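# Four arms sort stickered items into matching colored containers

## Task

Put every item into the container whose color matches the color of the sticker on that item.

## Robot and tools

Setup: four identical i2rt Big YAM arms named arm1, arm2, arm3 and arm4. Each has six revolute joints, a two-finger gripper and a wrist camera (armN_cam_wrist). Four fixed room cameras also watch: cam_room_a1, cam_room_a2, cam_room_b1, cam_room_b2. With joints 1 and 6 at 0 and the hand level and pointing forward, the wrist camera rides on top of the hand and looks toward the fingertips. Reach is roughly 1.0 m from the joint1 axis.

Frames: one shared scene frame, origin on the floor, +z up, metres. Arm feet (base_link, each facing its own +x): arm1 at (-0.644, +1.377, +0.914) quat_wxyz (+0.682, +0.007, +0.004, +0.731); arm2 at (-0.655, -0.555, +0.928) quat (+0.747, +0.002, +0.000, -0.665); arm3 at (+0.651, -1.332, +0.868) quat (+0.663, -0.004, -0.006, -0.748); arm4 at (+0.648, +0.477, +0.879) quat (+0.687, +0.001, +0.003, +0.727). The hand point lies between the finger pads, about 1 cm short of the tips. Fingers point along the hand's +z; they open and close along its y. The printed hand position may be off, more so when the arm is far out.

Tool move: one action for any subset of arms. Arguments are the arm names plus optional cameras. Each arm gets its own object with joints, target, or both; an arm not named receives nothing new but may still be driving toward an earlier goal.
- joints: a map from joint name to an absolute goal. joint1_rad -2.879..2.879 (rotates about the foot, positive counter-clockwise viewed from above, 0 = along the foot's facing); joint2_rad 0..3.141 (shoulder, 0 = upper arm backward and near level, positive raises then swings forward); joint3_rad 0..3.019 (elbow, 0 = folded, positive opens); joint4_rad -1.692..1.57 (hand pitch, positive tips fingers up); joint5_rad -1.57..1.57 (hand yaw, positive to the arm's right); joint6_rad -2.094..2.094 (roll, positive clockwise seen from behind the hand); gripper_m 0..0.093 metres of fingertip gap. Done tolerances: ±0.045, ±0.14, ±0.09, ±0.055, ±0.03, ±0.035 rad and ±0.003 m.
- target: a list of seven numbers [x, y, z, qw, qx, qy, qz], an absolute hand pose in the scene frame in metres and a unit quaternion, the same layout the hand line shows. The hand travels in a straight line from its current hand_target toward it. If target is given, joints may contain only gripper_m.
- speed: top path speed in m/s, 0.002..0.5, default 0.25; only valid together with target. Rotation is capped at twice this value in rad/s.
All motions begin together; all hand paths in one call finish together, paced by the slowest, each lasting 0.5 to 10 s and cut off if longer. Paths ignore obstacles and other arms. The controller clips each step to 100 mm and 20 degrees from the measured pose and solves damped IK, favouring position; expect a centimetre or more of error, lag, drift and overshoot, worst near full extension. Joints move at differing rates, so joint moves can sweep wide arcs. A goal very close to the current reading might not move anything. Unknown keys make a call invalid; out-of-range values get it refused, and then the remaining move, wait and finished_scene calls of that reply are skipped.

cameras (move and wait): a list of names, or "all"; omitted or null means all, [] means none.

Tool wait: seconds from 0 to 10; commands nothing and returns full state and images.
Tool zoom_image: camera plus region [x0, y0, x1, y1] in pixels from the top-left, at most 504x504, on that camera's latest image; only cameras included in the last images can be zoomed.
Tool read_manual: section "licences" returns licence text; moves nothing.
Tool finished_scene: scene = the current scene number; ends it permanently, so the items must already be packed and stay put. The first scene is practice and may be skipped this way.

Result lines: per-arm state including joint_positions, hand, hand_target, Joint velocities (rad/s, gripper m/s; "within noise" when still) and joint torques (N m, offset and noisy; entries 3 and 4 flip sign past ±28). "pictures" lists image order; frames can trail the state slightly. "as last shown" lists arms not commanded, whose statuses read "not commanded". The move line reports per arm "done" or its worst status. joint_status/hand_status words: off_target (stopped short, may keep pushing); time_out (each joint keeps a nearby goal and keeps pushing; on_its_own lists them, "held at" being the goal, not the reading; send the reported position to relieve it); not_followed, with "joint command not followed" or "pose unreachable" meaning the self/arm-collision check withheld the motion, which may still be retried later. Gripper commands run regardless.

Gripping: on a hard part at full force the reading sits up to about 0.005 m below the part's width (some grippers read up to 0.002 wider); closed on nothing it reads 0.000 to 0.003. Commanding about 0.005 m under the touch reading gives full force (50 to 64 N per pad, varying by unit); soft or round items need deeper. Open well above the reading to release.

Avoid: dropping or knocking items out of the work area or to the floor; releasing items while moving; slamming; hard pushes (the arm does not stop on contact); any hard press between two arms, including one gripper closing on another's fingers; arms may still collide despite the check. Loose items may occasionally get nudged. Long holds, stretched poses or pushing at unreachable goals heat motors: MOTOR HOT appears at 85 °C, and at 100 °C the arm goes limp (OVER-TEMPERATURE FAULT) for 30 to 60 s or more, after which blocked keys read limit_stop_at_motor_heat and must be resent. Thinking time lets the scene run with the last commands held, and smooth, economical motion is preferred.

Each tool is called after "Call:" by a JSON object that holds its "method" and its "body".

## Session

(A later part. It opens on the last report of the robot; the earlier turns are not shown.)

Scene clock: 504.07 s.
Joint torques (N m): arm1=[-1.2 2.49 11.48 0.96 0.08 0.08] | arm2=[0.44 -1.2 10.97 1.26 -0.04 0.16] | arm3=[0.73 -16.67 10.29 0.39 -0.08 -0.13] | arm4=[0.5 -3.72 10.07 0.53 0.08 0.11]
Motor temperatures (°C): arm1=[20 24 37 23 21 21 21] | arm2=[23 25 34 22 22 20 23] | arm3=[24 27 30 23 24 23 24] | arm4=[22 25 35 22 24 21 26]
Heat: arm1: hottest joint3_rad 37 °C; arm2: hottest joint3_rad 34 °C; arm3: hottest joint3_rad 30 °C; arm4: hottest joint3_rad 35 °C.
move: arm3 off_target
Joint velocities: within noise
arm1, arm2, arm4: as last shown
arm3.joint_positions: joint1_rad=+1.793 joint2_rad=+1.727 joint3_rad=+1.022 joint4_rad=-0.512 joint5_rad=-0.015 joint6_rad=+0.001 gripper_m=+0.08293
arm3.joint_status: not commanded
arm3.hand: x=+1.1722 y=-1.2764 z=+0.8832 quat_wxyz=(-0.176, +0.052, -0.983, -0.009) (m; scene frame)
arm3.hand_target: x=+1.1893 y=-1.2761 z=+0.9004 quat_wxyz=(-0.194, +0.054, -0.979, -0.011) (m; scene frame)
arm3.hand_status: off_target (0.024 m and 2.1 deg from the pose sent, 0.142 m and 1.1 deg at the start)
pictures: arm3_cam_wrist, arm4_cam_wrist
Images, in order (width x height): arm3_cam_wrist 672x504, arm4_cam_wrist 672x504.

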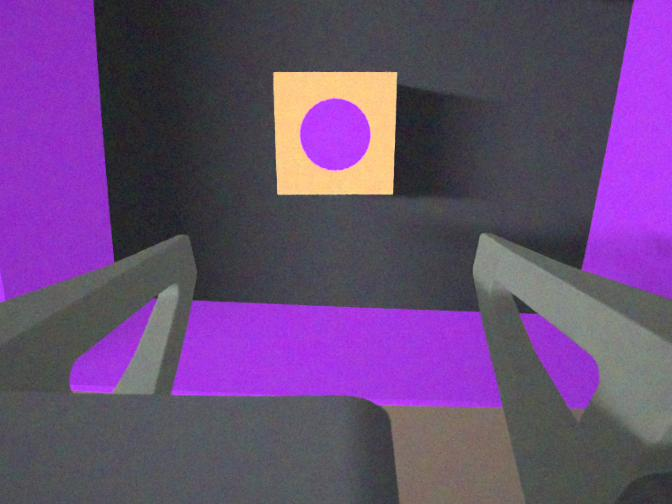

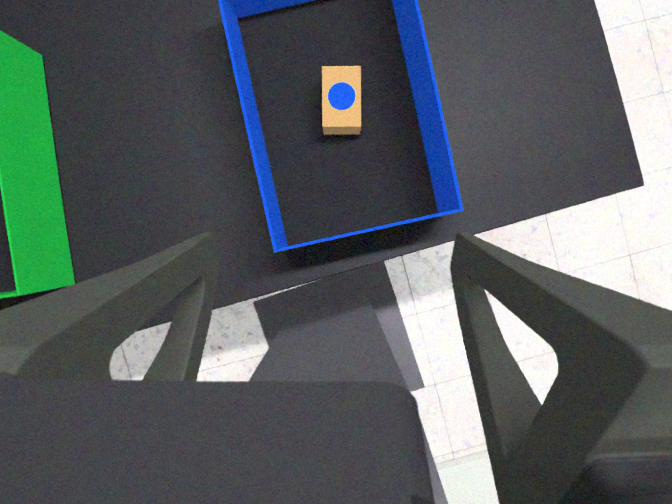

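Call:
{"method": "move", "body": {"arm3": {"joints": {"joint2_rad": 0.8, "joint3_rad": 0.85, "joint4_rad": -1.0}}, "cameras": ["arm3_cam_wrist","cam_room_a1","cam_room_a2","cam_room_b1","cam_room_b2"]}}

Scene clock: 509.10 s.
Joint torques (N m): arm1=[-1.08 2.67 11.7 1.11 0.11 0.1] | arm2=[0.32 -1.2 11.02 1.29 -0.04 0.16] | arm3=[0.97 -3.31 10.07 0.9 -0.06 -0.12] | arm4=[0.67 -3.25 10.13 0.64 0.07 0.13]
Motor temperatures (°C): arm1=[20 24 37 23 21 21 21] | arm2=[23 25 34 22 22 20 23] | arm3=[24 27 30 23 24 23 24] | arm4=[22 25 36 22 24 21 26]
Heat: arm1: hottest joint3_rad 37 °C; arm2: hottest joint3_rad 34 °C; arm3: hottest joint3_rad 30 °C; arm4: hottest joint3_rad 36 °C.
move: arm3 done
Joint velocities: within noise
arm1, arm2, arm4: as last shown
arm3.joint_positions: joint1_rad=+1.793 joint2_rad=+0.797 joint3_rad=+0.844 joint4_rad=-0.993 joint5_rad=-0.015 joint6_rad=+0.001 gripper_m=+0.08293
arm3.joint_status: all done
arm3.hand: x=+0.9797 y=-1.2924 z=+1.1344 quat_wxyz=(-0.306, +0.052, -0.950, -0.016) (m; scene frame)
arm3.hand_target: x=+0.9800 y=-1.2932 z=+1.1359 quat_wxyz=(-0.305, +0.054, -0.951, -0.016) (m; scene frame)
arm3.hand_status: not commanded
pictures: arm3_cam_wrist, cam_room_a1, cam_room_a2, cam_room_b1, cam_room_b2
Images, in order (width x height): arm3_cam_wrist 672x504, cam_room_a1 672x504, cam_room_a2 672x504, cam_room_b1 672x504, cam_room_b2 672x504.

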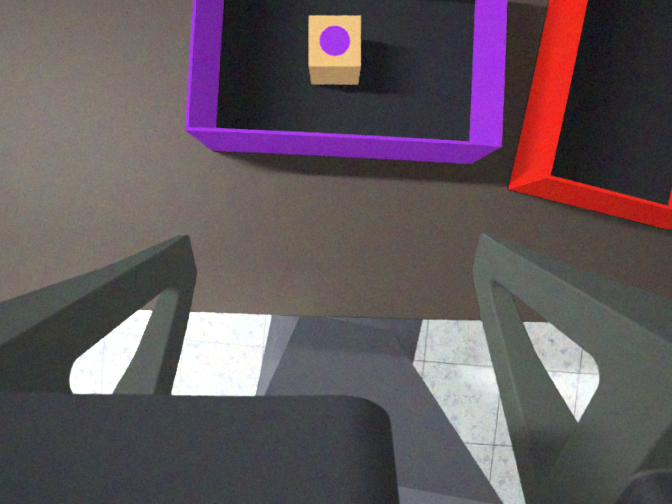

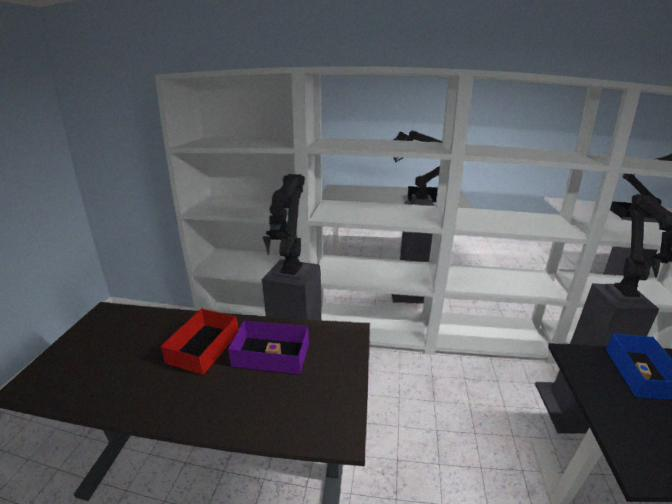

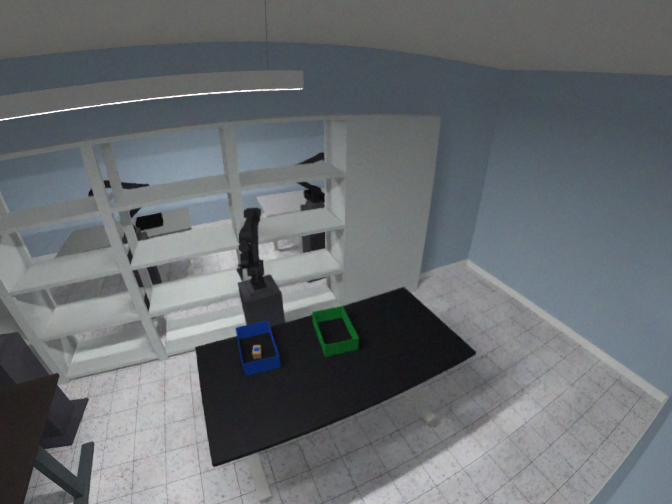

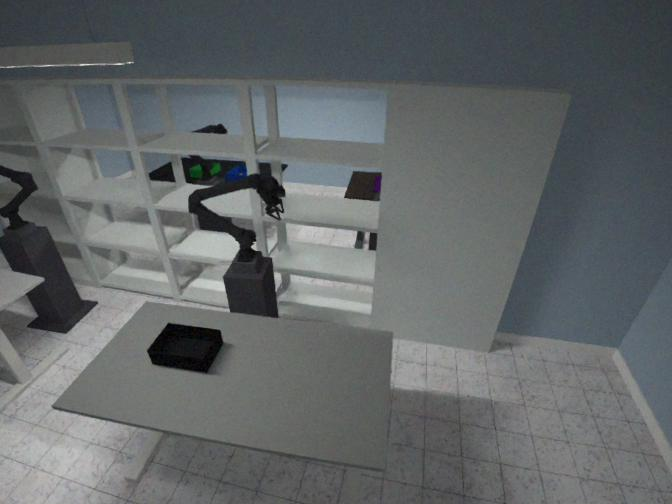

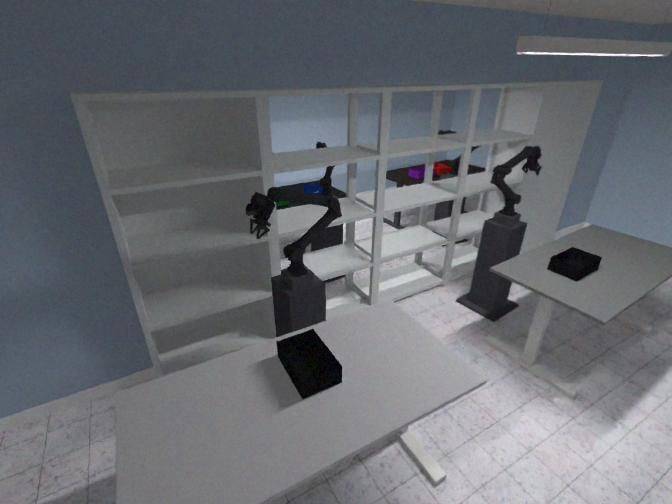

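Call:
{"method": "finished_scene", "body": {"scene": 2}}

The scene is finished: the task was done.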